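# Load two AA batteries into a remote's battery bay

## Task

Fit both AA batteries into the open battery compartment of the remote control, each with correct polarity and fully seated against its spring contact; the remote itself may be moved.

## Robot and tools

Robot: two arms, left_arm and right_arm, each with a two-finger gripper and a wrist camera. Their URDF roots sit at about (-0.006, +0.345, +0.014) m for left_arm and (+0.002, -0.305, +0.012) m for right_arm, nearly unrotated. Two fixed cameras look on from a beam behind the arms. Camera names: cam_high, cam_low, cam_left_wrist, cam_right_wrist, each 672x504 pixels.

Scene frame: origin at table-top height, halfway between the nominal bases, a little behind the near table edge. +x points out over the table, +z up, +y toward left_arm. Arm names do not match image sides. On a gripper, the fingers extend along its +z axis and spread apart along its y axis. end_effector_position is the spot between the finger pads, just behind the tips. Printed positions and orientations may be off by a few centimetres, worse at long reach.

execute_actions(actions, cameras): actions is a list of actions; each action is a table of 1 to 15 rows, one row per 1/30 s step, and a short table repeats its final row to fill 15 steps. Every row holds 14 numbers in [-1, 1]: left_arm dx, dy, dz, rx, ry, rz, opening, then the same seven for right_arm. The six pose numbers are an offset, not a pose: they are measured from that arm's Hand target as it was when the action began, along that Hand target's own axes, and every row counts from that same start. Scale: 1.0 equals 0.6 m or 180 degrees; rx, ry, rz form a single rotation vector. Sending the same offset twice moves the arm twice. Opening is absolute: +1 fully open (about 87 mm between pads), +0.5 about 69 mm, 0 about 43 mm, -0.5 about 18 mm, -1 closed. Six zeros re-request the current Hand target; a 0 in the opening slot is a real command, so resend the present opening to leave a gripper alone. Images come back only for an empty actions list or when cameras names them (["all"] for every one, [] for none).

move(target, speed, blend, opening_speed, blocking, cameras): target is one 14-number row (same layout, offsets from the Hand targets in their own axes) or up to 15 such rows, all counted from the same starting Hand targets, not from the previous row. The paths are straight and do not avoid obstacles or the other arm; they end together, last at least 0.5 s and are cut off after 10 s. speed: top path speed in m/s, 0.002 to 2.9, default 0.25, one value or one per target; rotation is capped at twice that in rad/s. blend: corner rounding in metres per target, 0 meaning a full stop. opening_speed: rate of opening change per second on the -1..+1 scale, at least 0.2. blocking=false returns after about 0.5 s while the move runs on. The result adds a move: line saying how it ended (done, off_target, moving, held, fault) and which limits acted (limits=paced: a pose was clipped; limits=held: steps were withheld). done means at rest within 10 mm and 2 degrees; neither done nor off_target says whether contact occurred.

wait(seconds): 0 to 10 s, arms hold their last command; a running move continues. stop(): brakes a running move. zoom_image(camera, region): region [x0, y0, x1, y1] in pixels of that camera's latest image, at most 504 wide and high. read_manual(section): licence texts only. finished_scene(scene): give the current scene's number; it ends the scene irreversibly, so call it only once both batteries stay seated without the robot.

Results: per arm end_effector_position (m) and end_effector_quat_wxyz in the scene frame, Hand target (the last commanded pose after clipping; next offsets count from it), Tool commands, grip_measured (on the opening scale), Joint positions (gripper last, 0 closed to 1 open), Joint velocities (may read within noise), Joint torques (include arm weight; joints 1 to 3 wrap at ±28 N m). Action calls also list some intermediate end_effector_position samples.

Control behaviour: each step, the commanded orientation is clipped to 40 degrees from the measured one. Friction and weight can leave the gripper short, low or tilted; small moves may fail or drift sideways. Check position and tilt after each motion and correct; if it rests short, send the remaining gap as an offset. An arm blocked by something keeps pushing until commanded back past its gripper. Keep paths away from an arm's own base so its shoulder posture does not flip. Faster moves lag more and hit harder.

Gripping: at first contact note grip_measured, then command about 0.04 below it for a firm grip, less for a light one. Readings may be off by about 1 mm.

Avoid: dropping batteries or the remote, releasing moving parts, slamming or hard pushes, letting anything leave the table, contact or squeezing between the two grippers (it can end the scene), striking the fixtures (the bar under the bases, the plate behind it and the low rail, up to about 3 cm above the table), and straining the wrist camera cables. Loose objects may get an occasional brief nudge. Motors heat when holding loads, stretched out or pushing at unreachable poses: MOTOR HOT appears at 75 °C, at 90 °C the arm folds and idles, at 100 °C it goes limp.

Each tool is called after "Call:" by a JSON object that holds its "method" and its "body", one argument or row to a line.

## Session

Call:
{"method": "execute_actions", "body": {
  "actions": []
}}

Scene clock: 0.00 s.
left_arm: end_effector_position=(+0.2519, +0.2347, +0.1713) grip_measured=+0.969 end_effector_quat_wxyz=(+0.592, +0.003, +0.803, -0.065) | right_arm: end_effector_position=(+0.2648, -0.0946, +0.2298) grip_measured=+1.000 end_effector_quat_wxyz=(+0.606, -0.160, +0.743, +0.233)
Joint positions: left_arm=[-0.813 0.73 0.416 -0.061 -0.623 -0.288 0.984] | right_arm=[0.689 0.785 0.551 0.111 0.1 0.198 1]
Joint velocities: within noise
Joint torques (N m): no reading
Heat: left arm: 37 °C; right arm: 44 °C.
Hand target: left_arm +0.2524, +0.2337, +0.1742; +0.594, +0.003, +0.802, -0.067 | right_arm +0.2657, -0.0941, +0.2396; +0.615, -0.157, +0.736, +0.237
Tool commands: left_gripper/opening=+1.0 right_gripper/opening=+1.0

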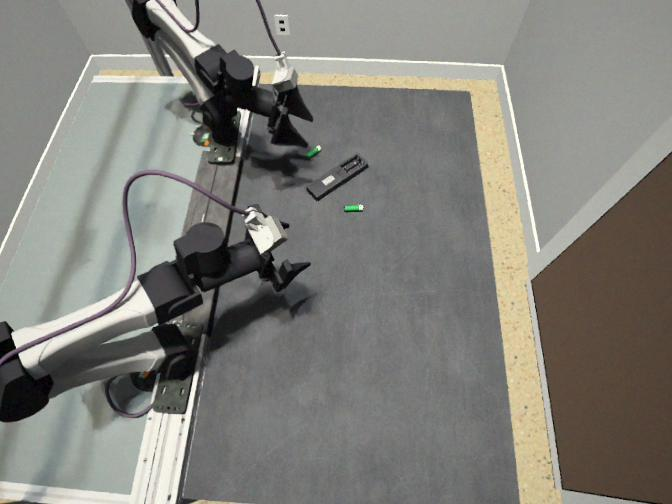

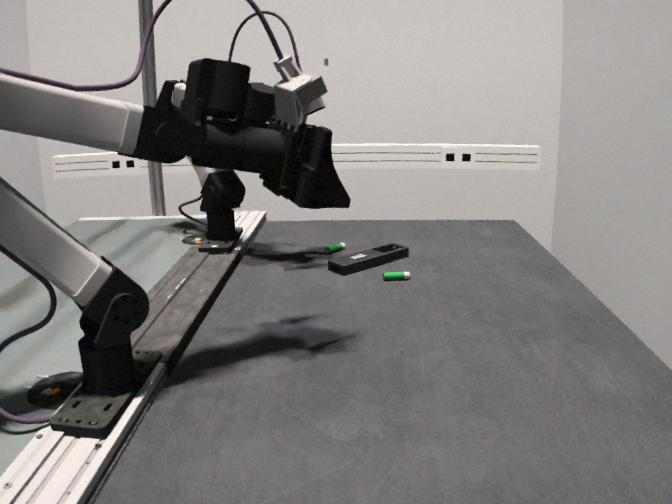

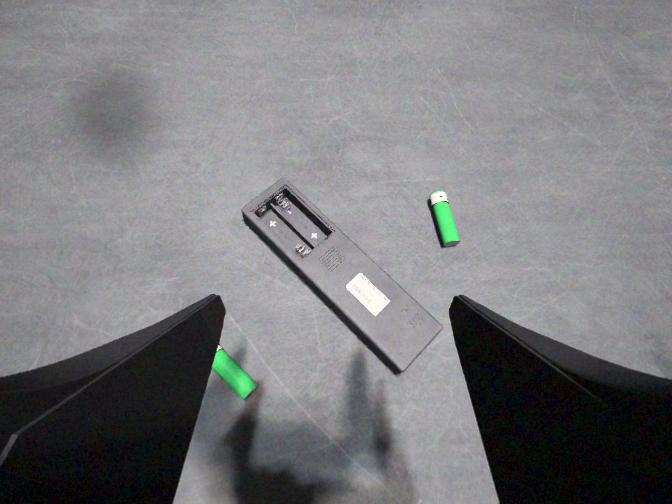

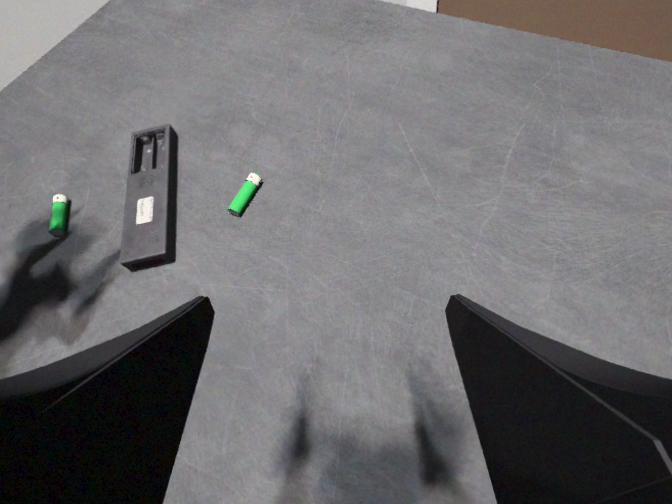

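Call:
{"method": "move", "body": {
  "target": [0.082,-0.1727,0.2737,-0.0984,0.397,-0.0735,-0.2,0,0,0,0,0,0,1],
  "speed": 0.2,
  "cameras": ["cam_left_wrist","cam_right_wrist"]
}}

Scene clock: 8.27 s.
left_arm: end_effector_position=(+0.3849, +0.1124, +0.0901) grip_measured=-0.200 end_effector_quat_wxyz=(+0.014, -0.128, +0.992, -0.003) | right_arm: end_effector_position=(+0.2648, -0.0946, +0.2298) grip_measured=+1.000 end_effector_quat_wxyz=(+0.606, -0.160, +0.743, +0.233)
Joint positions: left_arm=[-0.553 2.557 2.545 -1.555 -0.045 -0.752 0.4] | right_arm=[0.689 0.785 0.551 0.111 0.1 0.198 1]
Joint torques (N m): left_arm=[0.05 -13.24 11.1 0.26 -0.09 -0.03] | right_arm=[0.1 -1.55 7.92 2.44 0.06 -0.11]
Heat: left arm: 38 °C; right arm: 43 °C.
Hand target: left_arm +0.3853, +0.1090, +0.0909; +0.000, -0.130, +0.991, +0.000 | right_arm +0.2657, -0.0941, +0.2396; +0.615, -0.157, +0.736, +0.237
Off the commanded pose: left_arm 0.003 m, 2 deg | right_arm 0.010 m, 1 deg.
joint sent to its limit (left arm) — joint 4 (wrist pitch), lower limit. The joint targets still meet the commanded pose.
move: done
Images, in order (width x height): cam_left_wrist 672x504, cam_right_wrist 672x504.

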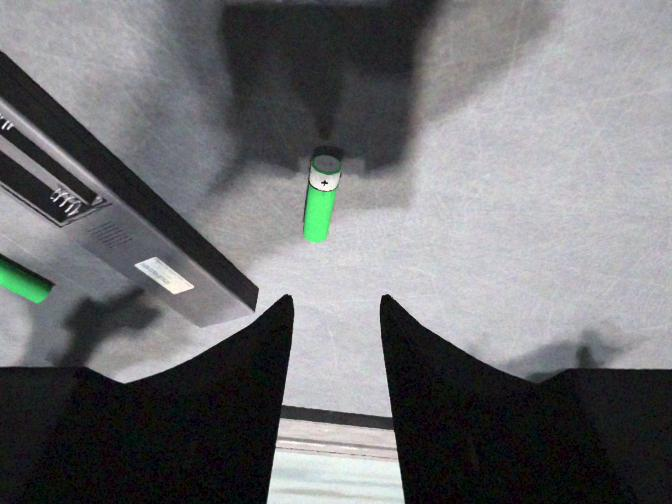

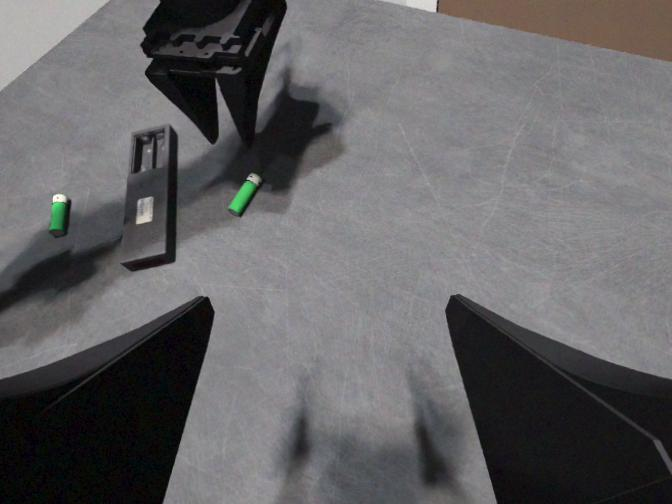

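Call:
{"method": "move", "body": {
  "target": [0.0042,0.0157,0.0765,0,0,0.039,-0.2,0,0,0,0,0,0,1],
  "speed": 0.12,
  "cameras": ["cam_left_wrist"]
}}

Scene clock: 10.40 s.
left_arm: end_effector_position=(+0.3782, +0.1199, +0.0383) grip_measured=-0.200 end_effector_quat_wxyz=(-0.010, -0.073, +0.997, +0.013) | right_arm: end_effector_position=(+0.2648, -0.0946, +0.2298) grip_measured=+1.000 end_effector_quat_wxyz=(+0.606, -0.160, +0.743, +0.233)
Joint positions: left_arm=[-0.549 2.557 2.329 -1.397 -0.045 -0.641 0.4] | right_arm=[0.689 0.785 0.551 0.111 0.1 0.198 1]
Joint torques (N m): left_arm=[0.09 -17.46 6.45 0.52 -0.08 0.22] | right_arm=[0.09 -1.55 7.91 2.44 0.07 -0.11]
Heat: left arm: 40 °C; right arm: 43 °C.
Hand target: left_arm +0.3805, +0.1175, +0.0451; +0.000, -0.069, +0.998, +0.000 | right_arm +0.2657, -0.0941, +0.2396; +0.615, -0.157, +0.736, +0.237
Off the commanded pose: left_arm 0.008 m, 2 deg | right_arm 0.010 m, 1 deg.
move: done
Images, in order (width x height): cam_left_wrist 672x504.

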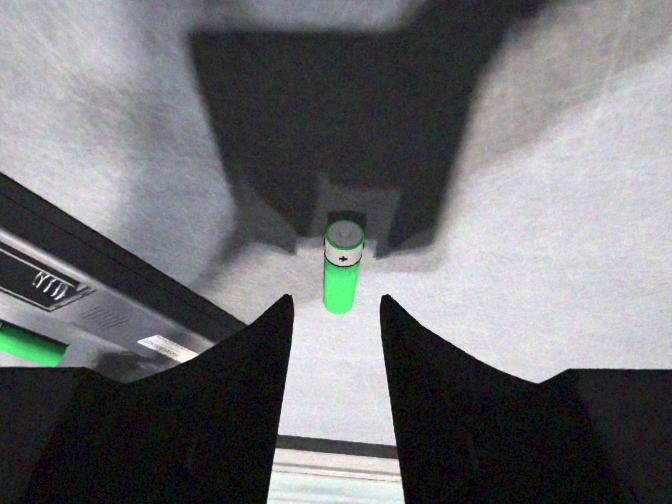

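Call:
{"method": "move", "body": {
  "target": [0.0045,-0.0022,0.042,0,0,0.012,-0.2,0,0,0,0,0,0,1],
  "speed": 0.1,
  "cameras": ["cam_left_wrist"]
}}

Call:
{"method": "zoom_image", "body": {
  "camera": "cam_left_wrist",
  "region": [240, 200, 440, 400]
}}

Scene clock: 11.70 s.
left_arm: end_effector_position=(+0.3742, +0.1222, +0.0140) grip_measured=-0.200 end_effector_quat_wxyz=(-0.017, -0.057, +0.998, +0.016) | right_arm: end_effector_position=(+0.2648, -0.0946, +0.2298) grip_measured=+1.000 end_effector_quat_wxyz=(+0.606, -0.160, +0.743, +0.233)
Joint positions: left_arm=[-0.549 2.557 2.23 -1.311 -0.043 -0.608 0.4] | right_arm=[0.689 0.785 0.551 0.111 0.1 0.198 1]
Joint torques (N m): left_arm=[-0.36 -17.54 6.02 0.66 -0.08 0.15] | right_arm=[0.08 -1.55 7.92 2.44 0.07 -0.11]
Heat: left arm: 42 °C; right arm: 43 °C.
Hand target: left_arm +0.3778, +0.1159, +0.0197; -0.001, -0.050, +0.999, +0.000 | right_arm +0.2657, -0.0941, +0.2396; +0.615, -0.157, +0.736, +0.237
Off the commanded pose: left_arm 0.009 m, 3 deg | right_arm 0.010 m, 1 deg.
move: off_target (left_arm)
Images, in order (width x height): cam_left_wrist 672x504.

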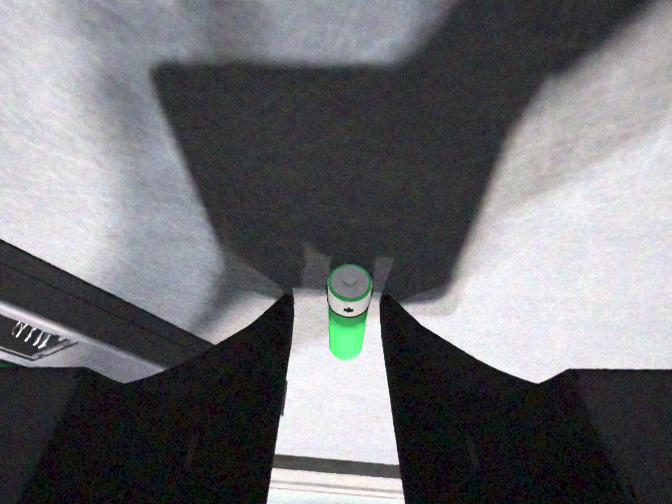

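Scaled by 2.520 from the camera's 672x504 image, which has a finer 960x720 frame.

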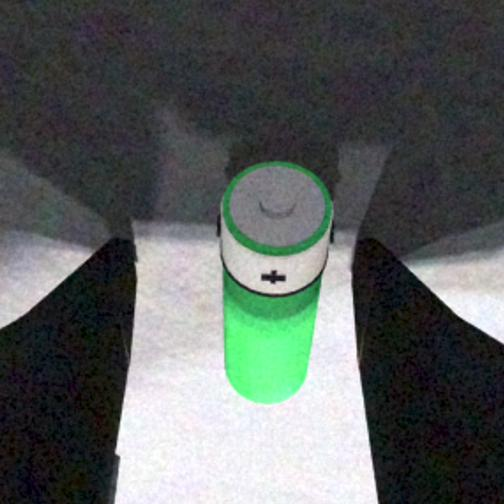

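Call:
{"method": "move", "body": {
  "target": [-0.0075,-0.002,-0.008,0,0,0.012,-0.2,0,0,0,0,0,0,1],
  "speed": 0.1
}}

Call:
{"method": "wait", "body": {
  "seconds": 0,
  "cameras": ["cam_left_wrist"]
}}

Call:
{"method": "zoom_image", "body": {
  "camera": "cam_left_wrist",
  "region": [240, 200, 440, 400]
}}

Scene clock: 13.03 s.
left_arm: end_effector_position=(+0.3782, +0.1214, +0.0177) grip_measured=-0.200 end_effector_quat_wxyz=(-0.010, -0.039, +0.999, +0.010) | right_arm: end_effector_position=(+0.2648, -0.0946, +0.2298) grip_measured=+1.000 end_effector_quat_wxyz=(+0.606, -0.160, +0.743, +0.233)
Joint positions: left_arm=[-0.549 2.557 2.248 -1.311 -0.042 -0.573 0.4] | right_arm=[0.689 0.785 0.551 0.111 0.1 0.198 1]
Joint torques (N m): left_arm=[-0.36 -14.89 11.32 0.24 -0.1 0.14] | right_arm=[0.09 -1.57 7.92 2.44 0.06 -0.11]
Heat: left arm: 43 °C; right arm: 43 °C.
Hand target: left_arm +0.3825, +0.1152, +0.0245; -0.001, -0.032, +1.000, +0.000 | right_arm +0.2657, -0.0941, +0.2396; +0.615, -0.157, +0.736, +0.237
Off the commanded pose: left_arm 0.010 m, 2 deg | right_arm 0.010 m, 1 deg.
move: done

Scene clock: 13.03 s.
left_arm: end_effector_position=(+0.3782, +0.1214, +0.0177) grip_measured=-0.200 end_effector_quat_wxyz=(-0.010, -0.039, +0.999, +0.010) | right_arm: end_effector_position=(+0.2648, -0.0946, +0.2298) grip_measured=+1.000 end_effector_quat_wxyz=(+0.606, -0.160, +0.743, +0.233)
Joint positions: left_arm=[-0.549 2.557 2.248 -1.311 -0.042 -0.573 0.4] | right_arm=[0.689 0.785 0.551 0.111 0.1 0.198 1]
Joint torques (N m): left_arm=[-0.36 -14.89 11.32 0.24 -0.1 0.14] | right_arm=[0.09 -1.57 7.92 2.44 0.06 -0.11]
Heat: left arm: 43 °C; right arm: 43 °C.
Hand target: left_arm +0.3825, +0.1152, +0.0245; -0.001, -0.032, +1.000, +0.000 | right_arm +0.2657, -0.0941, +0.2396; +0.615, -0.157, +0.736, +0.237
Tool commands: left_gripper/opening=-0.2 right_gripper/opening=+1.0
Off the commanded pose: left_arm 0.010 m, 2 deg | right_arm 0.010 m, 1 deg.
Images, in order (width x height): cam_left_wrist 672x504.

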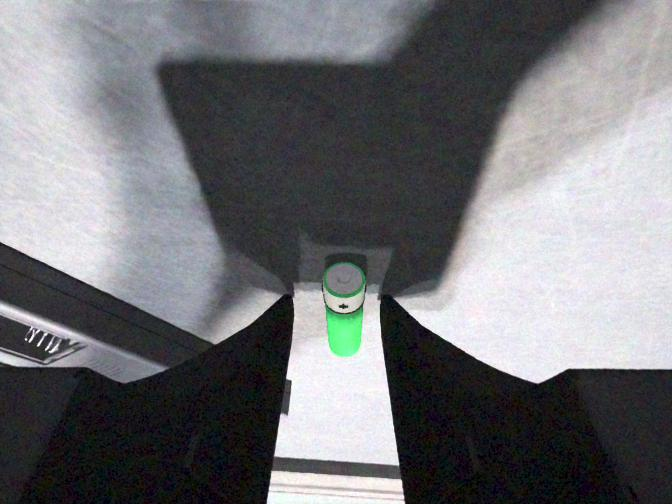

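Scaled by 2.520 from the camera's 672x504 image, which has a finer 960x720 frame.

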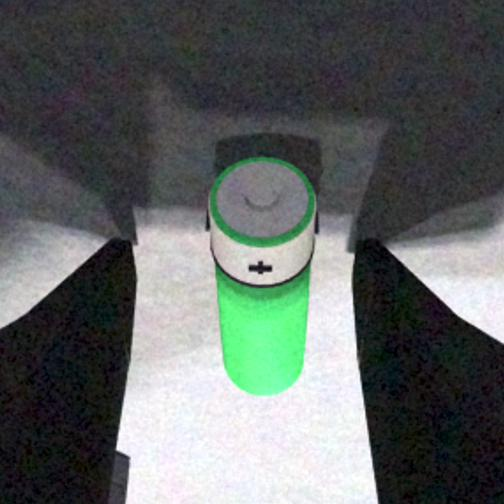

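Call:
{"method": "move", "body": {
  "target": [0,0,0.006,0,0,0,-0.2,0,0,0,0,0,0,1],
  "speed": 0.1
}}

Scene clock: 13.97 s.
left_arm: end_effector_position=(+0.3782, +0.1214, +0.0177) grip_measured=-0.200 end_effector_quat_wxyz=(-0.010, -0.039, +0.999, +0.010) | right_arm: end_effector_position=(+0.2648, -0.0946, +0.2298) grip_measured=+1.000 end_effector_quat_wxyz=(+0.606, -0.160, +0.743, +0.233)
Joint positions: left_arm=[-0.549 2.557 2.248 -1.311 -0.042 -0.572 0.4] | right_arm=[0.689 0.785 0.551 0.111 0.1 0.198 1]
Joint torques (N m): left_arm=[-0.32 -14.71 10.18 0.37 -0.1 0.19] | right_arm=[0.09 -1.54 7.92 2.44 0.06 -0.11]
Heat: left arm: 44 °C; right arm: 43 °C.
Hand target: left_arm +0.3825, +0.1152, +0.0209; -0.001, -0.032, +0.999, +0.000 | right_arm +0.2657, -0.0941, +0.2396; +0.615, -0.157, +0.736, +0.237
Off the commanded pose: left_arm 0.008 m, 2 deg | right_arm 0.010 m, 1 deg.
move: done

Call:
{"method": "move", "body": {
  "target": [0,0,0.005,0,0,0,-0.2,0,0,0,0,0,0,1],
  "speed": 0.1
}}

Scene clock: 14.77 s.
left_arm: end_effector_position=(+0.3782, +0.1214, +0.0177) grip_measured=-0.200 end_effector_quat_wxyz=(-0.010, -0.039, +0.999, +0.010) | right_arm: end_effector_position=(+0.2648, -0.0946, +0.2298) grip_measured=+1.000 end_effector_quat_wxyz=(+0.606, -0.160, +0.743, +0.233)
Joint positions: left_arm=[-0.549 2.557 2.248 -1.311 -0.042 -0.572 0.4] | right_arm=[0.689 0.785 0.551 0.111 0.1 0.198 1]
Joint torques (N m): left_arm=[-0.34 -14.53 9.24 0.51 -0.09 0.19] | right_arm=[0.09 -1.55 7.9 2.44 0.06 -0.11]
Heat: left arm: 44 °C; right arm: 43 °C.
Hand target: left_arm +0.3825, +0.1151, +0.0179; -0.001, -0.032, +0.999, +0.000 | right_arm +0.2657, -0.0941, +0.2396; +0.615, -0.157, +0.736, +0.237
Off the commanded pose: left_arm 0.008 m, 2 deg | right_arm 0.010 m, 1 deg.
move: done

Call:
{"method": "move", "body": {
  "target": [0,0,0.005,0,0,0,-0.2,0,0,0,0,0,0,1],
  "speed": 0.1
}}

Scene clock: 15.63 s.
left_arm: end_effector_position=(+0.3800, +0.1204, +0.0173) grip_measured=-0.200 end_effector_quat_wxyz=(-0.006, -0.039, +0.999, +0.008) | right_arm: end_effector_position=(+0.2648, -0.0946, +0.2298) grip_measured=+1.000 end_effector_quat_wxyz=(+0.606, -0.160, +0.743, +0.233)
Joint positions: left_arm=[-0.549 2.557 2.248 -1.303 -0.042 -0.572 0.4] | right_arm=[0.689 0.785 0.551 0.111 0.1 0.198 1]
Joint torques (N m): left_arm=[-0.29 -14.43 8.27 0.49 -0.1 0.18] | right_arm=[0.08 -1.55 7.92 2.44 0.07 -0.11]
Heat: left arm: 45 °C; right arm: 43 °C.
Hand target: left_arm +0.3824, +0.1152, +0.0149; -0.001, -0.032, +0.999, +0.000 | right_arm +0.2657, -0.0941, +0.2396; +0.615, -0.157, +0.736, +0.237
Off the commanded pose: left_arm 0.006 m, 1 deg | right_arm 0.010 m, 1 deg.
move: done

Call:
{"method": "move", "body": {
  "target": [0,0,0.0005,0,0,0,-0.68,0,0,0,0,0,0,1],
  "speed": 0.1,
  "opening_speed": 0.5
}}

Call:
{"method": "wait", "body": {
  "seconds": 0,
  "cameras": ["cam_left_wrist"]
}}

Call:
{"method": "zoom_image", "body": {
  "camera": "cam_left_wrist",
  "region": [240, 200, 440, 400]
}}

Scene clock: 17.03 s.
left_arm: end_effector_position=(+0.3804, +0.1202, +0.0173) grip_measured=-0.618 end_effector_quat_wxyz=(-0.005, -0.039, +0.999, +0.008) | right_arm: end_effector_position=(+0.2648, -0.0946, +0.2298) grip_measured=+1.000 end_effector_quat_wxyz=(+0.606, -0.160, +0.743, +0.233)
Joint positions: left_arm=[-0.549 2.557 2.248 -1.301 -0.042 -0.572 0.191] | right_arm=[0.689 0.785 0.551 0.111 0.1 0.198 1]
Joint torques (N m): left_arm=[-0.32 -14.43 8.2 0.54 -0.11 0.19] | right_arm=[0.08 -1.55 7.92 2.44 0.07 -0.11]
Heat: left arm: 46 °C; right arm: 43 °C.
Hand target: left_arm +0.3824, +0.1152, +0.0146; -0.001, -0.032, +0.999, +0.000 | right_arm +0.2657, -0.0941, +0.2396; +0.615, -0.157, +0.736, +0.237
Off the commanded pose: left_arm 0.006 m, 1 deg | right_arm 0.010 m, 1 deg.
move: done

Scene clock: 17.03 s.
left_arm: end_effector_position=(+0.3804, +0.1202, +0.0173) grip_measured=-0.618 end_effector_quat_wxyz=(-0.005, -0.039, +0.999, +0.008) | right_arm: end_effector_position=(+0.2648, -0.0946, +0.2298) grip_measured=+1.000 end_effector_quat_wxyz=(+0.606, -0.160, +0.743, +0.233)
Joint positions: left_arm=[-0.549 2.557 2.248 -1.301 -0.042 -0.572 0.191] | right_arm=[0.689 0.785 0.551 0.111 0.1 0.198 1]
Joint torques (N m): left_arm=[-0.32 -14.43 8.2 0.54 -0.11 0.19] | right_arm=[0.08 -1.55 7.92 2.44 0.07 -0.11]
Heat: left arm: 46 °C; right arm: 43 °C.
Hand target: left_arm +0.3824, +0.1152, +0.0146; -0.001, -0.032, +0.999, +0.000 | right_arm +0.2657, -0.0941, +0.2396; +0.615, -0.157, +0.736, +0.237
Tool commands: left_gripper/opening=-0.68 right_gripper/opening=+1.0
Off the commanded pose: left_arm 0.006 m, 1 deg | right_arm 0.010 m, 1 deg.
Images, in order (width x height): cam_left_wrist 672x504.

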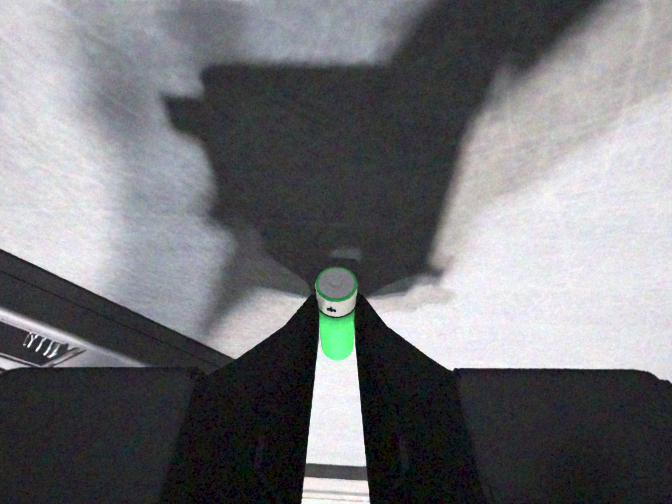

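Scaled by 2.520 from the camera's 672x504 image, which has a finer 960x720 frame.

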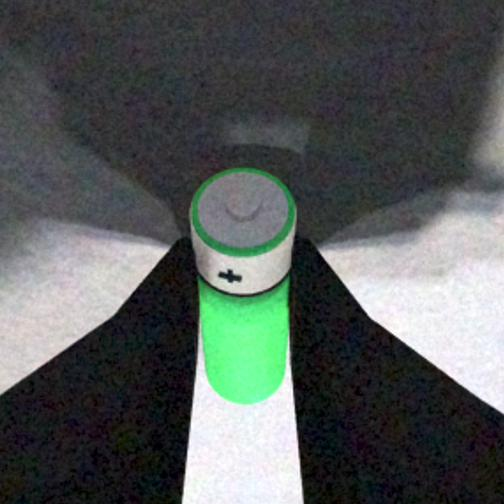

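Call:
{"method": "move", "body": {
  "target": [
    [0,0,-0.1,0,0,0,-0.68,0,0,0,0,0,0,1],
    [0.113,0.325,-0.233,0,0,0,-0.68,0,0,0,0,0,0,1]
  ],
  "speed": 0.15,
  "blend": 0.03,
  "cameras": ["cam_left_wrist","cam_right_wrist","cam_high"]
}}

Scene clock: 19.90 s.
left_arm: end_effector_position=(+0.3118, +0.3056, +0.1515) grip_measured=-0.618 end_effector_quat_wxyz=(+0.006, -0.040, +0.999, +0.000) | right_arm: end_effector_position=(+0.2648, -0.0946, +0.2298) grip_measured=+1.000 end_effector_quat_wxyz=(+0.606, -0.160, +0.743, +0.233)
Joint positions: left_arm=[-0.192 1.92 1.773 -1.42 -0.042 -0.216 0.191] | right_arm=[0.689 0.785 0.551 0.111 0.1 0.198 1]
Joint torques (N m): left_arm=[-0.27 -12.1 6.38 0.23 -0.13 0.19] | right_arm=[0.08 -1.57 7.91 2.44 0.06 -0.11]
Heat: left arm: 47 °C; right arm: 43 °C.
Hand target: left_arm +0.3027, +0.3055, +0.1546; -0.001, -0.032, +0.999, +0.000 | right_arm +0.2657, -0.0941, +0.2396; +0.615, -0.157, +0.736, +0.237
Off the commanded pose: left_arm 0.010 m, 1 deg | right_arm 0.010 m, 1 deg.
move: done
Images, in order (width x height): cam_high 672x504, cam_left_wrist 672x504, cam_right_wrist 672x504.

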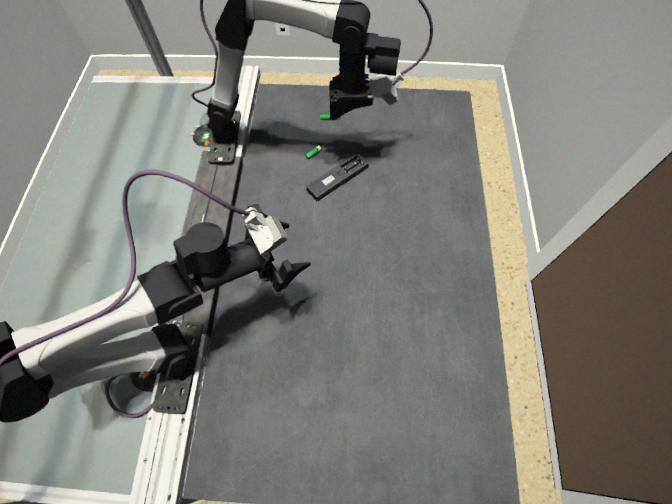

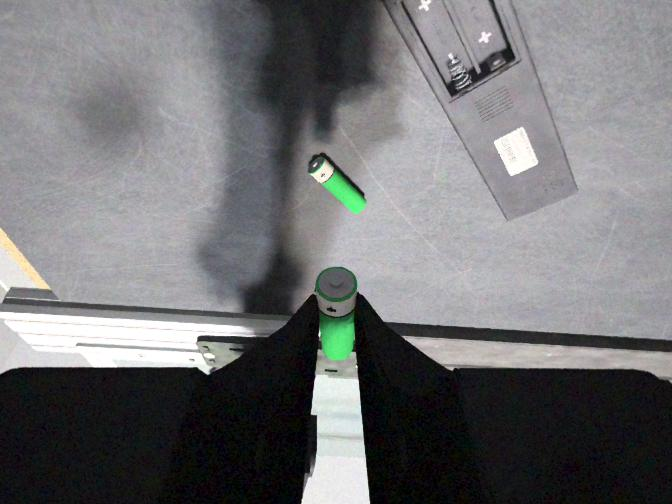

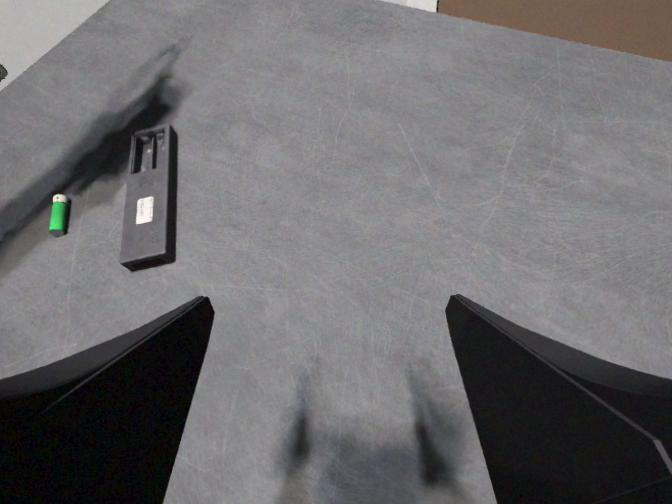

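Call:
{"method": "move", "body": {
  "target": [0.0237,0.1517,-0.05,0,0,0,-0.68,0.2573,0.3263,0.3097,-0.0237,0.1549,-0.063,0.5],
  "speed": 0.15,
  "cameras": ["cam_left_wrist","cam_right_wrist","cam_high"]
}}

Scene clock: 23.90 s.
left_arm: end_effector_position=(+0.2841, +0.3946, +0.1717) grip_measured=-0.618 end_effector_quat_wxyz=(-0.016, -0.036, +0.999, -0.001) | right_arm: end_effector_position=(+0.2858, +0.1733, +0.0887) grip_measured=+0.500 end_effector_quat_wxyz=(+0.430, -0.309, +0.835, +0.151)
Joint positions: left_arm=[0.06 1.854 1.773 -1.519 -0.042 0.042 0.191] | right_arm=[1.125 2.024 1.486 -0.089 0.338 0.251 0.75]
Joint torques (N m): left_arm=[0.13 -11.89 10.43 0.12 -0.13 0.19] | right_arm=[0.36 -11.12 8.75 2.01 0.17 0.02]
Heat: left arm: 48 °C; right arm: 44 °C.
Hand target: left_arm +0.2828, +0.3954, +0.1847; -0.001, -0.032, +0.999, +0.000 | right_arm +0.2874, +0.1803, +0.0948; +0.434, -0.303, +0.834, +0.158
Off the commanded pose: left_arm 0.013 m, 2 deg | right_arm 0.009 m, 1 deg.
move: off_target (left_arm)
Images, in order (width x height): cam_high 672x504, cam_left_wrist 672x504, cam_right_wrist 672x504.

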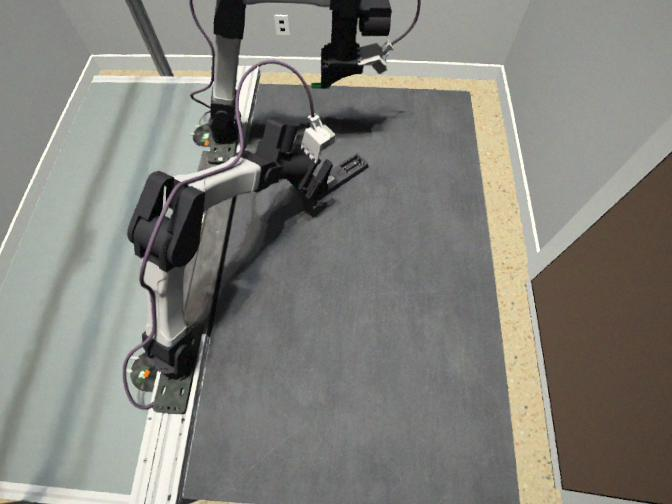

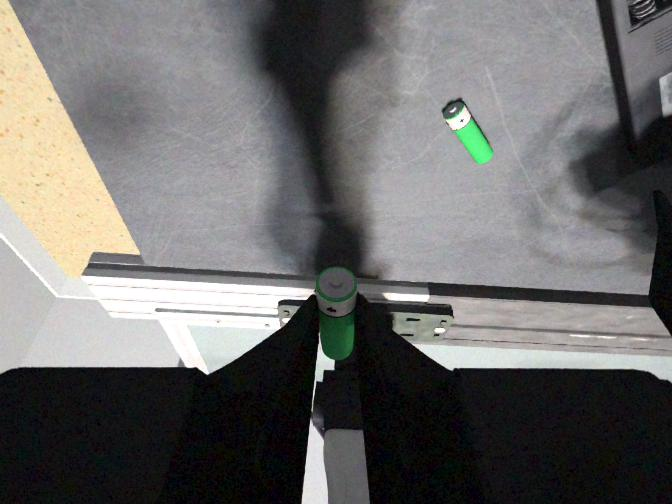

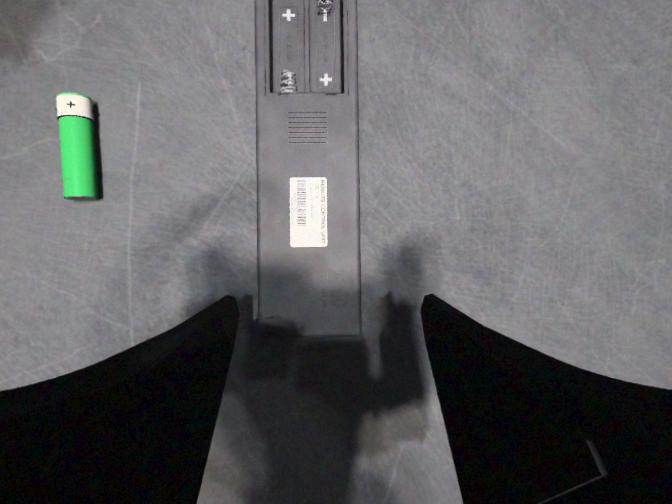

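Call:
{"method": "move", "body": {
  "target": [0,0,0,0,0,0,-0.68,0.092,0.0085,0.0692,0,0,0,0.5],
  "speed": 0.12,
  "cameras": ["cam_right_wrist"]
}}

Scene clock: 25.70 s.
left_arm: end_effector_position=(+0.2841, +0.3946, +0.1717) grip_measured=-0.618 end_effector_quat_wxyz=(-0.016, -0.036, +0.999, -0.001) | right_arm: end_effector_position=(+0.2886, +0.1865, +0.0361) grip_measured=+0.500 end_effector_quat_wxyz=(+0.437, -0.304, +0.831, +0.161)
Joint positions: left_arm=[0.06 1.854 1.773 -1.519 -0.042 0.042 0.191] | right_arm=[1.132 2.144 1.431 0.11 0.341 0.259 0.75]
Joint torques (N m): left_arm=[0.12 -11.9 10.44 0.12 -0.12 0.2] | right_arm=[0.59 -11.14 5.09 2.23 0.22 -0.02]
Heat: left arm: 48 °C; right arm: 44 °C.
Hand target: left_arm +0.2828, +0.3954, +0.1847; -0.001, -0.032, +0.999, +0.000 | right_arm +0.2859, +0.1857, +0.0257; +0.434, -0.303, +0.834, +0.158
Off the commanded pose: left_arm 0.013 m, 2 deg | right_arm 0.011 m, 1 deg.
move: off_target (left_arm, right_arm)
Images, in order (width x height): cam_right_wrist 672x504.

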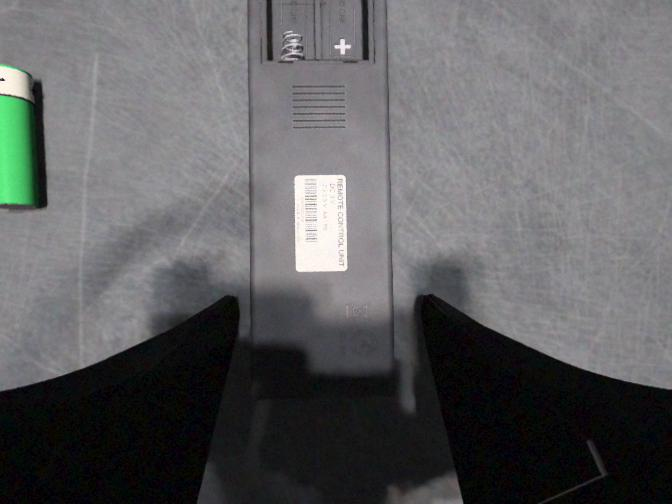

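Call:
{"method": "move", "body": {
  "target": [
    [0,0,0,0,0,0,-0.68,0.011,0,0.0077,0,0,0,0.5],
    [0,0,0,0,0,0,-0.68,0.011,0,0.0077,0,0,0,0.0]
  ],
  "speed": 0.1,
  "opening_speed": 0.6,
  "cameras": ["cam_right_wrist"]
}}

Scene clock: 27.80 s.
left_arm: end_effector_position=(+0.2841, +0.3946, +0.1717) grip_measured=-0.618 end_effector_quat_wxyz=(-0.016, -0.036, +0.999, -0.001) | right_arm: end_effector_position=(+0.2894, +0.1917, +0.0355) grip_measured=+0.092 end_effector_quat_wxyz=(+0.446, -0.299, +0.826, +0.172)
Joint positions: left_arm=[0.06 1.854 1.773 -1.519 -0.042 0.042 0.191] | right_arm=[1.135 2.154 1.421 0.16 0.342 0.262 0.546]
Joint torques (N m): left_arm=[0.1 -11.9 10.44 0.12 -0.12 0.2] | right_arm=[0.35 -10.62 5.07 2 0.21 -0.05]
Heat: left arm: 48 °C; right arm: 45 °C.
Hand target: left_arm +0.2828, +0.3954, +0.1847; -0.001, -0.032, +0.999, +0.000 | right_arm +0.2860, +0.1857, +0.0178; +0.434, -0.303, +0.834, +0.158
Off the commanded pose: left_arm 0.013 m, 2 deg | right_arm 0.019 m, 2 deg.
move: off_target (left_arm, right_arm); target 2's new opening was sent with right_arm's hand 0.019 m and 2 deg from that target
Images, in order (width x height): cam_right_wrist 672x504.

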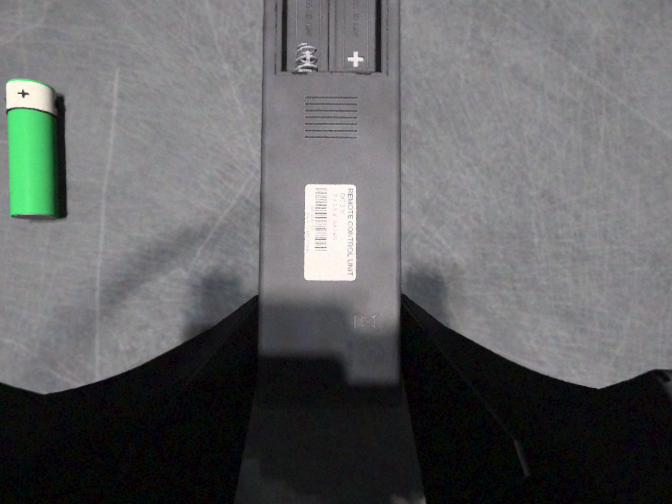

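Call:
{"method": "move", "body": {
  "target": [0,0,0,0,0,0,-0.68,0.119,-0.172,-0.2043,0,0,0,0.0],
  "speed": 0.08,
  "cameras": ["cam_right_wrist","cam_high"]
}}

Scene clock: 31.07 s.
left_arm: end_effector_position=(+0.2841, +0.3946, +0.1717) grip_measured=-0.618 end_effector_quat_wxyz=(-0.016, -0.036, +0.999, -0.001) | right_arm: end_effector_position=(+0.2477, +0.0224, +0.0288) grip_measured=+0.092 end_effector_quat_wxyz=(+0.442, -0.295, +0.832, +0.161)
Joint positions: left_arm=[0.06 1.854 1.773 -1.519 -0.042 0.042 0.191] | right_arm=[1.021 1.647 0.644 0.427 0.261 0.206 0.546]
Joint torques (N m): left_arm=[0.13 -11.89 10.47 0.12 -0.13 0.19] | right_arm=[-0.36 -9.77 4.19 1.75 -0.02 -0.25]
Heat: left arm: 48 °C; right arm: 46 °C.
Hand target: left_arm +0.2828, +0.3954, +0.1847; -0.001, -0.032, +0.999, +0.000 | right_arm +0.2439, +0.0158, +0.0294; +0.434, -0.303, +0.834, +0.159
Off the commanded pose: left_arm 0.013 m, 2 deg | right_arm 0.008 m, 1 deg.
move: off_target (left_arm)
Images, in order (width x height): cam_high 672x504, cam_right_wrist 672x504.

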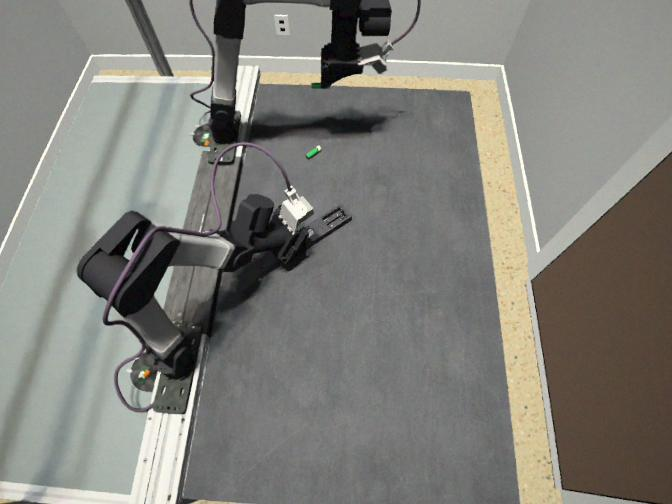

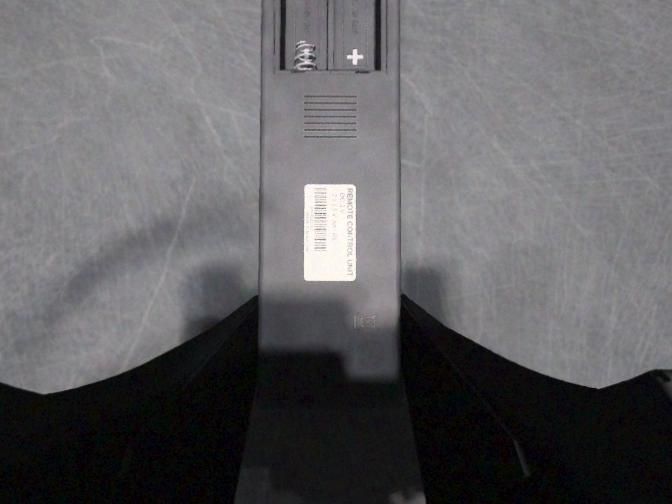

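Call:
{"method": "move", "body": {
  "target": [-0.0635,-0.4934,0.1417,-0.0435,-0.1343,-0.1963,-0.68,0,0,0,0,0,0,0.0],
  "speed": 0.15,
  "cameras": ["cam_right_wrist","cam_left_wrist","cam_high"]
}}

Call:
{"method": "zoom_image", "body": {
  "camera": "cam_left_wrist",
  "region": [240, 200, 440, 400]
}}

Call:
{"method": "zoom_image", "body": {
  "camera": "cam_right_wrist",
  "region": [240, 0, 440, 120]
}}

Scene clock: 35.23 s.
left_arm: end_effector_position=(+0.3352, +0.1049, +0.0970) grip_measured=-0.618 end_effector_quat_wxyz=(+0.196, -0.327, +0.922, +0.071) | right_arm: end_effector_position=(+0.2477, +0.0224, +0.0288) grip_measured=+0.092 end_effector_quat_wxyz=(+0.442, -0.295, +0.832, +0.161)
Joint positions: left_arm=[-0.766 2.14 1.847 -1.231 -0.442 -1.375 0.191] | right_arm=[1.021 1.647 0.644 0.427 0.261 0.206 0.546]
Joint torques (N m): left_arm=[-0.28 -10.43 11.64 0.32 -0.57 -0.08] | right_arm=[-0.36 -9.78 4.21 1.75 -0.02 -0.23]
Heat: left arm: 48 °C; right arm: 46 °C.
Hand target: left_arm +0.3394, +0.1023, +0.0995; +0.203, -0.330, +0.919, +0.074 | right_arm +0.2439, +0.0158, +0.0294; +0.434, -0.303, +0.834, +0.159
Off the commanded pose: left_arm 0.005 m, 1 deg | right_arm 0.008 m, 1 deg.
move: done
Images, in order (width x height): cam_high 672x504, cam_left_wrist 672x504, cam_right_wrist 672x504.

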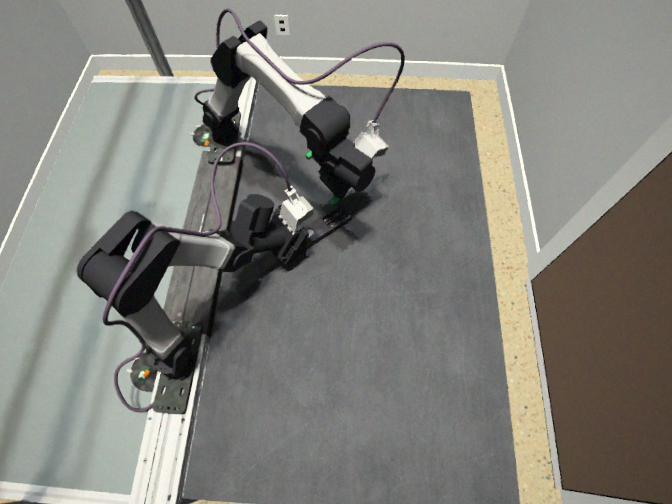

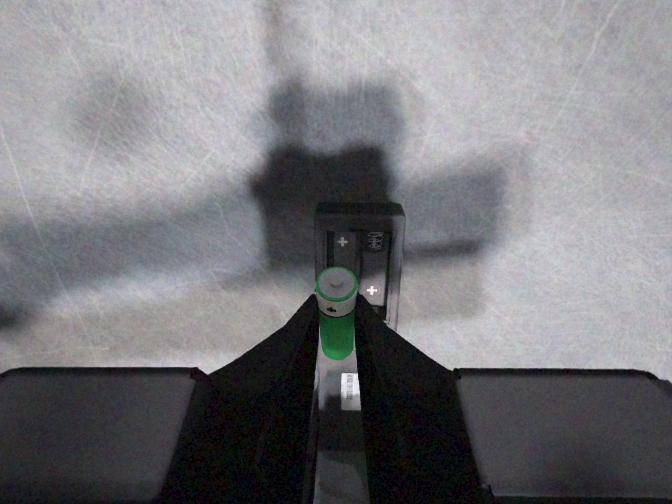

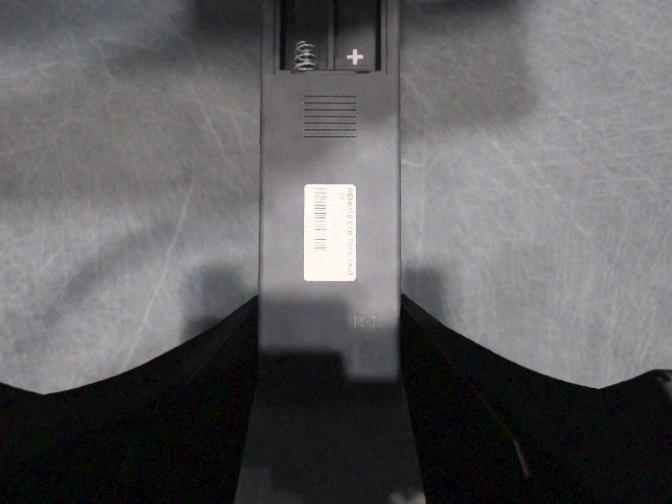

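Scaled by 2.520 from the camera's 672x504 image, which has a finer 960x720 frame.

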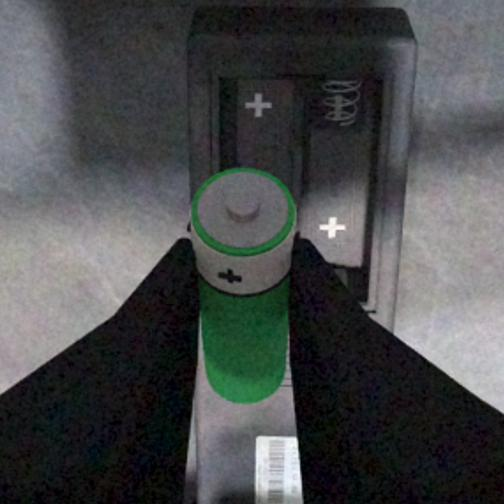

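Scaled by 2.520 from the camera's 672x504 image, which has a finer 960x720 frame.

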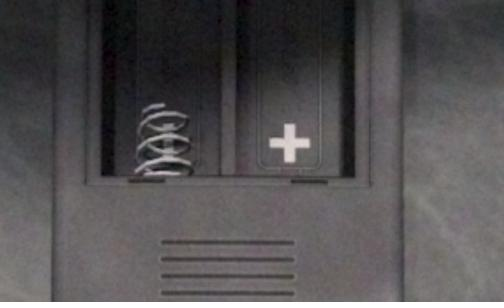

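Call:
{"method": "move", "body": {
  "target": [0.051,-0.0082,0.0803,0,0,0,-0.68,0,0,0,0,0,0,0.0],
  "speed": 0.1,
  "cameras": ["cam_right_wrist","cam_left_wrist"]
}}

Call:
{"method": "zoom_image", "body": {
  "camera": "cam_left_wrist",
  "region": [240, 200, 440, 400]
}}

Call:
{"method": "zoom_image", "body": {
  "camera": "cam_right_wrist",
  "region": [240, 0, 440, 120]
}}

Scene clock: 38.07 s.
left_arm: end_effector_position=(+0.3371, +0.0962, +0.0501) grip_measured=-0.618 end_effector_quat_wxyz=(+0.197, -0.331, +0.920, +0.071) | right_arm: end_effector_position=(+0.2477, +0.0224, +0.0288) grip_measured=+0.092 end_effector_quat_wxyz=(+0.442, -0.295, +0.832, +0.161)
Joint positions: left_arm=[-0.776 2.19 1.737 -1.075 -0.444 -1.393 0.191] | right_arm=[1.021 1.647 0.644 0.427 0.261 0.206 0.546]
Joint torques (N m): left_arm=[-0.68 -11.25 6.89 0.7 -0.56 -0.04] | right_arm=[-0.35 -9.8 4.19 1.75 -0.02 -0.23]
Heat: left arm: 48 °C; right arm: 47 °C.
Hand target: left_arm +0.3368, +0.0939, +0.0430; +0.203, -0.330, +0.919, +0.073 | right_arm +0.2439, +0.0158, +0.0294; +0.434, -0.303, +0.834, +0.159
Off the commanded pose: left_arm 0.008 m, 1 deg | right_arm 0.008 m, 1 deg.
move: done
Images, in order (width x height): cam_left_wrist 672x504, cam_right_wrist 672x504.

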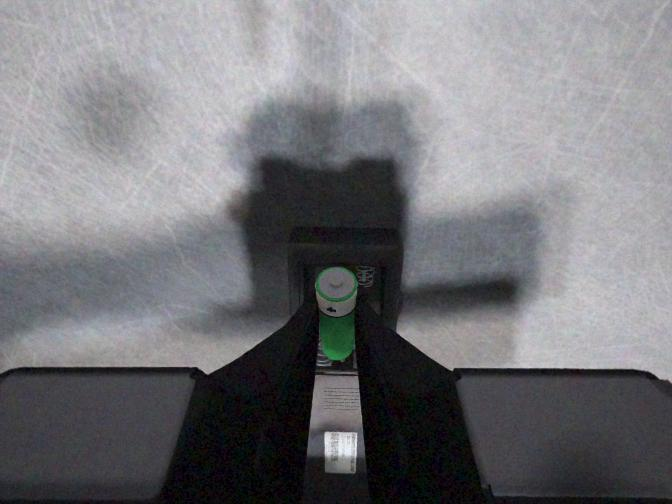

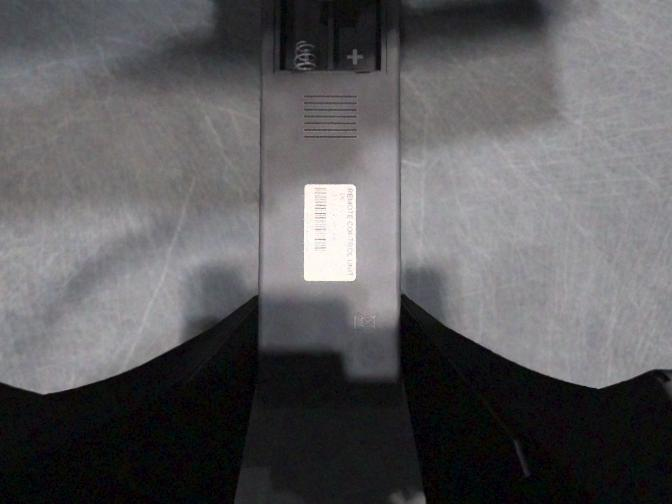

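Scaled by 2.520 from the camera's 672x504 image, which has a finer 960x720 frame.

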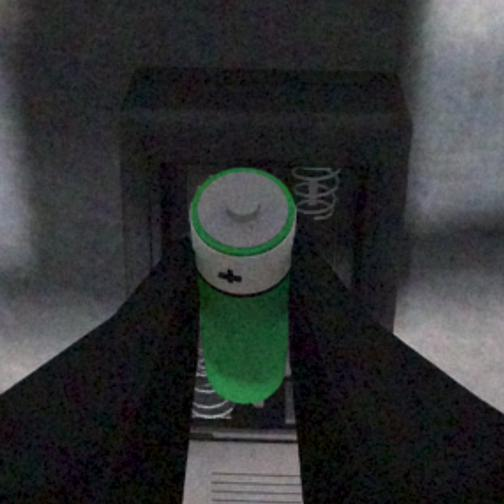

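Scaled by 2.520 from the camera's 672x504 image, which has a finer 960x720 frame.

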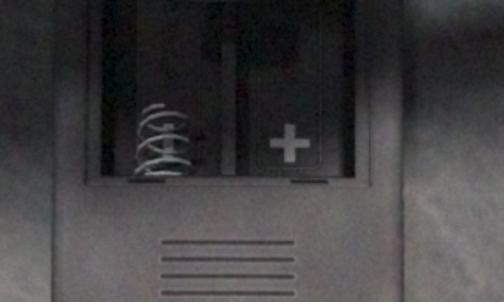

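Call:
{"method": "move", "body": {
  "target": [0,0.012,-0.008,0,0,0,-0.68,0,0,0,0,0,0,0.0],
  "speed": 0.1,
  "cameras": ["cam_left_wrist"]
}}

Call:
{"method": "zoom_image", "body": {
  "camera": "cam_left_wrist",
  "region": [260, 220, 420, 380]
}}

Scene clock: 39.30 s.
left_arm: end_effector_position=(+0.3307, +0.1007, +0.0424) grip_measured=-0.618 end_effector_quat_wxyz=(+0.191, -0.329, +0.921, +0.081) | right_arm: end_effector_position=(+0.2478, +0.0224, +0.0288) grip_measured=+0.092 end_effector_quat_wxyz=(+0.442, -0.295, +0.832, +0.161)
Joint positions: left_arm=[-0.778 2.19 1.706 -1.07 -0.444 -1.397 0.191] | right_arm=[1.021 1.647 0.644 0.427 0.261 0.206 0.546]
Joint torques (N m): left_arm=[-0.76 -14.39 6.45 0.57 -0.56 -0.05] | right_arm=[-0.36 -9.78 4.19 1.75 -0.02 -0.23]
Heat: left arm: 48 °C; right arm: 47 °C.
Hand target: left_arm +0.3306, +0.0981, +0.0474; +0.203, -0.330, +0.919, +0.073 | right_arm +0.2439, +0.0158, +0.0294; +0.434, -0.303, +0.834, +0.158
Off the commanded pose: left_arm 0.006 m, 2 deg | right_arm 0.008 m, 1 deg.
move: done
Images, in order (width x height): cam_left_wrist 672x504.

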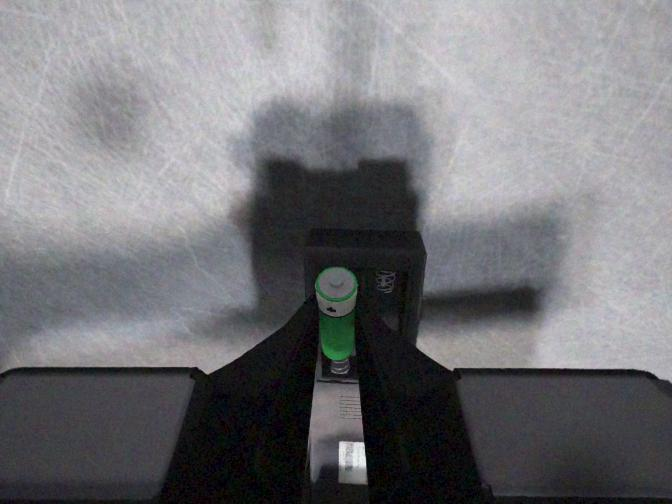

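Scaled by 3.150 from the camera's 672x504 image, which has a finer 960x720 frame.

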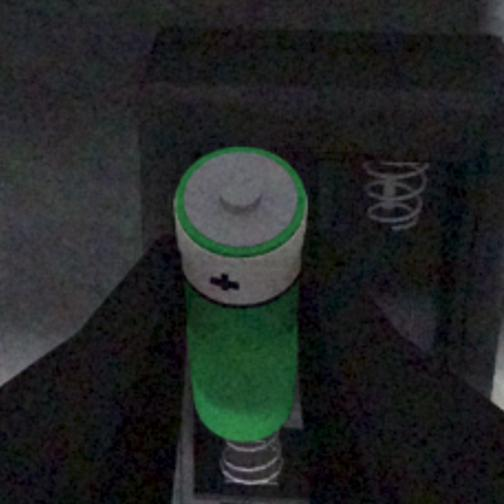

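Call:
{"method": "zoom_image", "body": {
  "camera": "cam_left_wrist",
  "region": [290, 220, 450, 500]
}}

Scaled by 1.800 from the camera's 672x504 image, which has a finer 960x720 frame.

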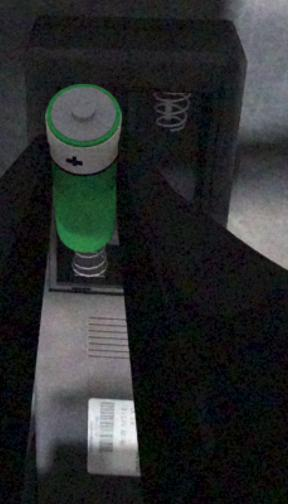

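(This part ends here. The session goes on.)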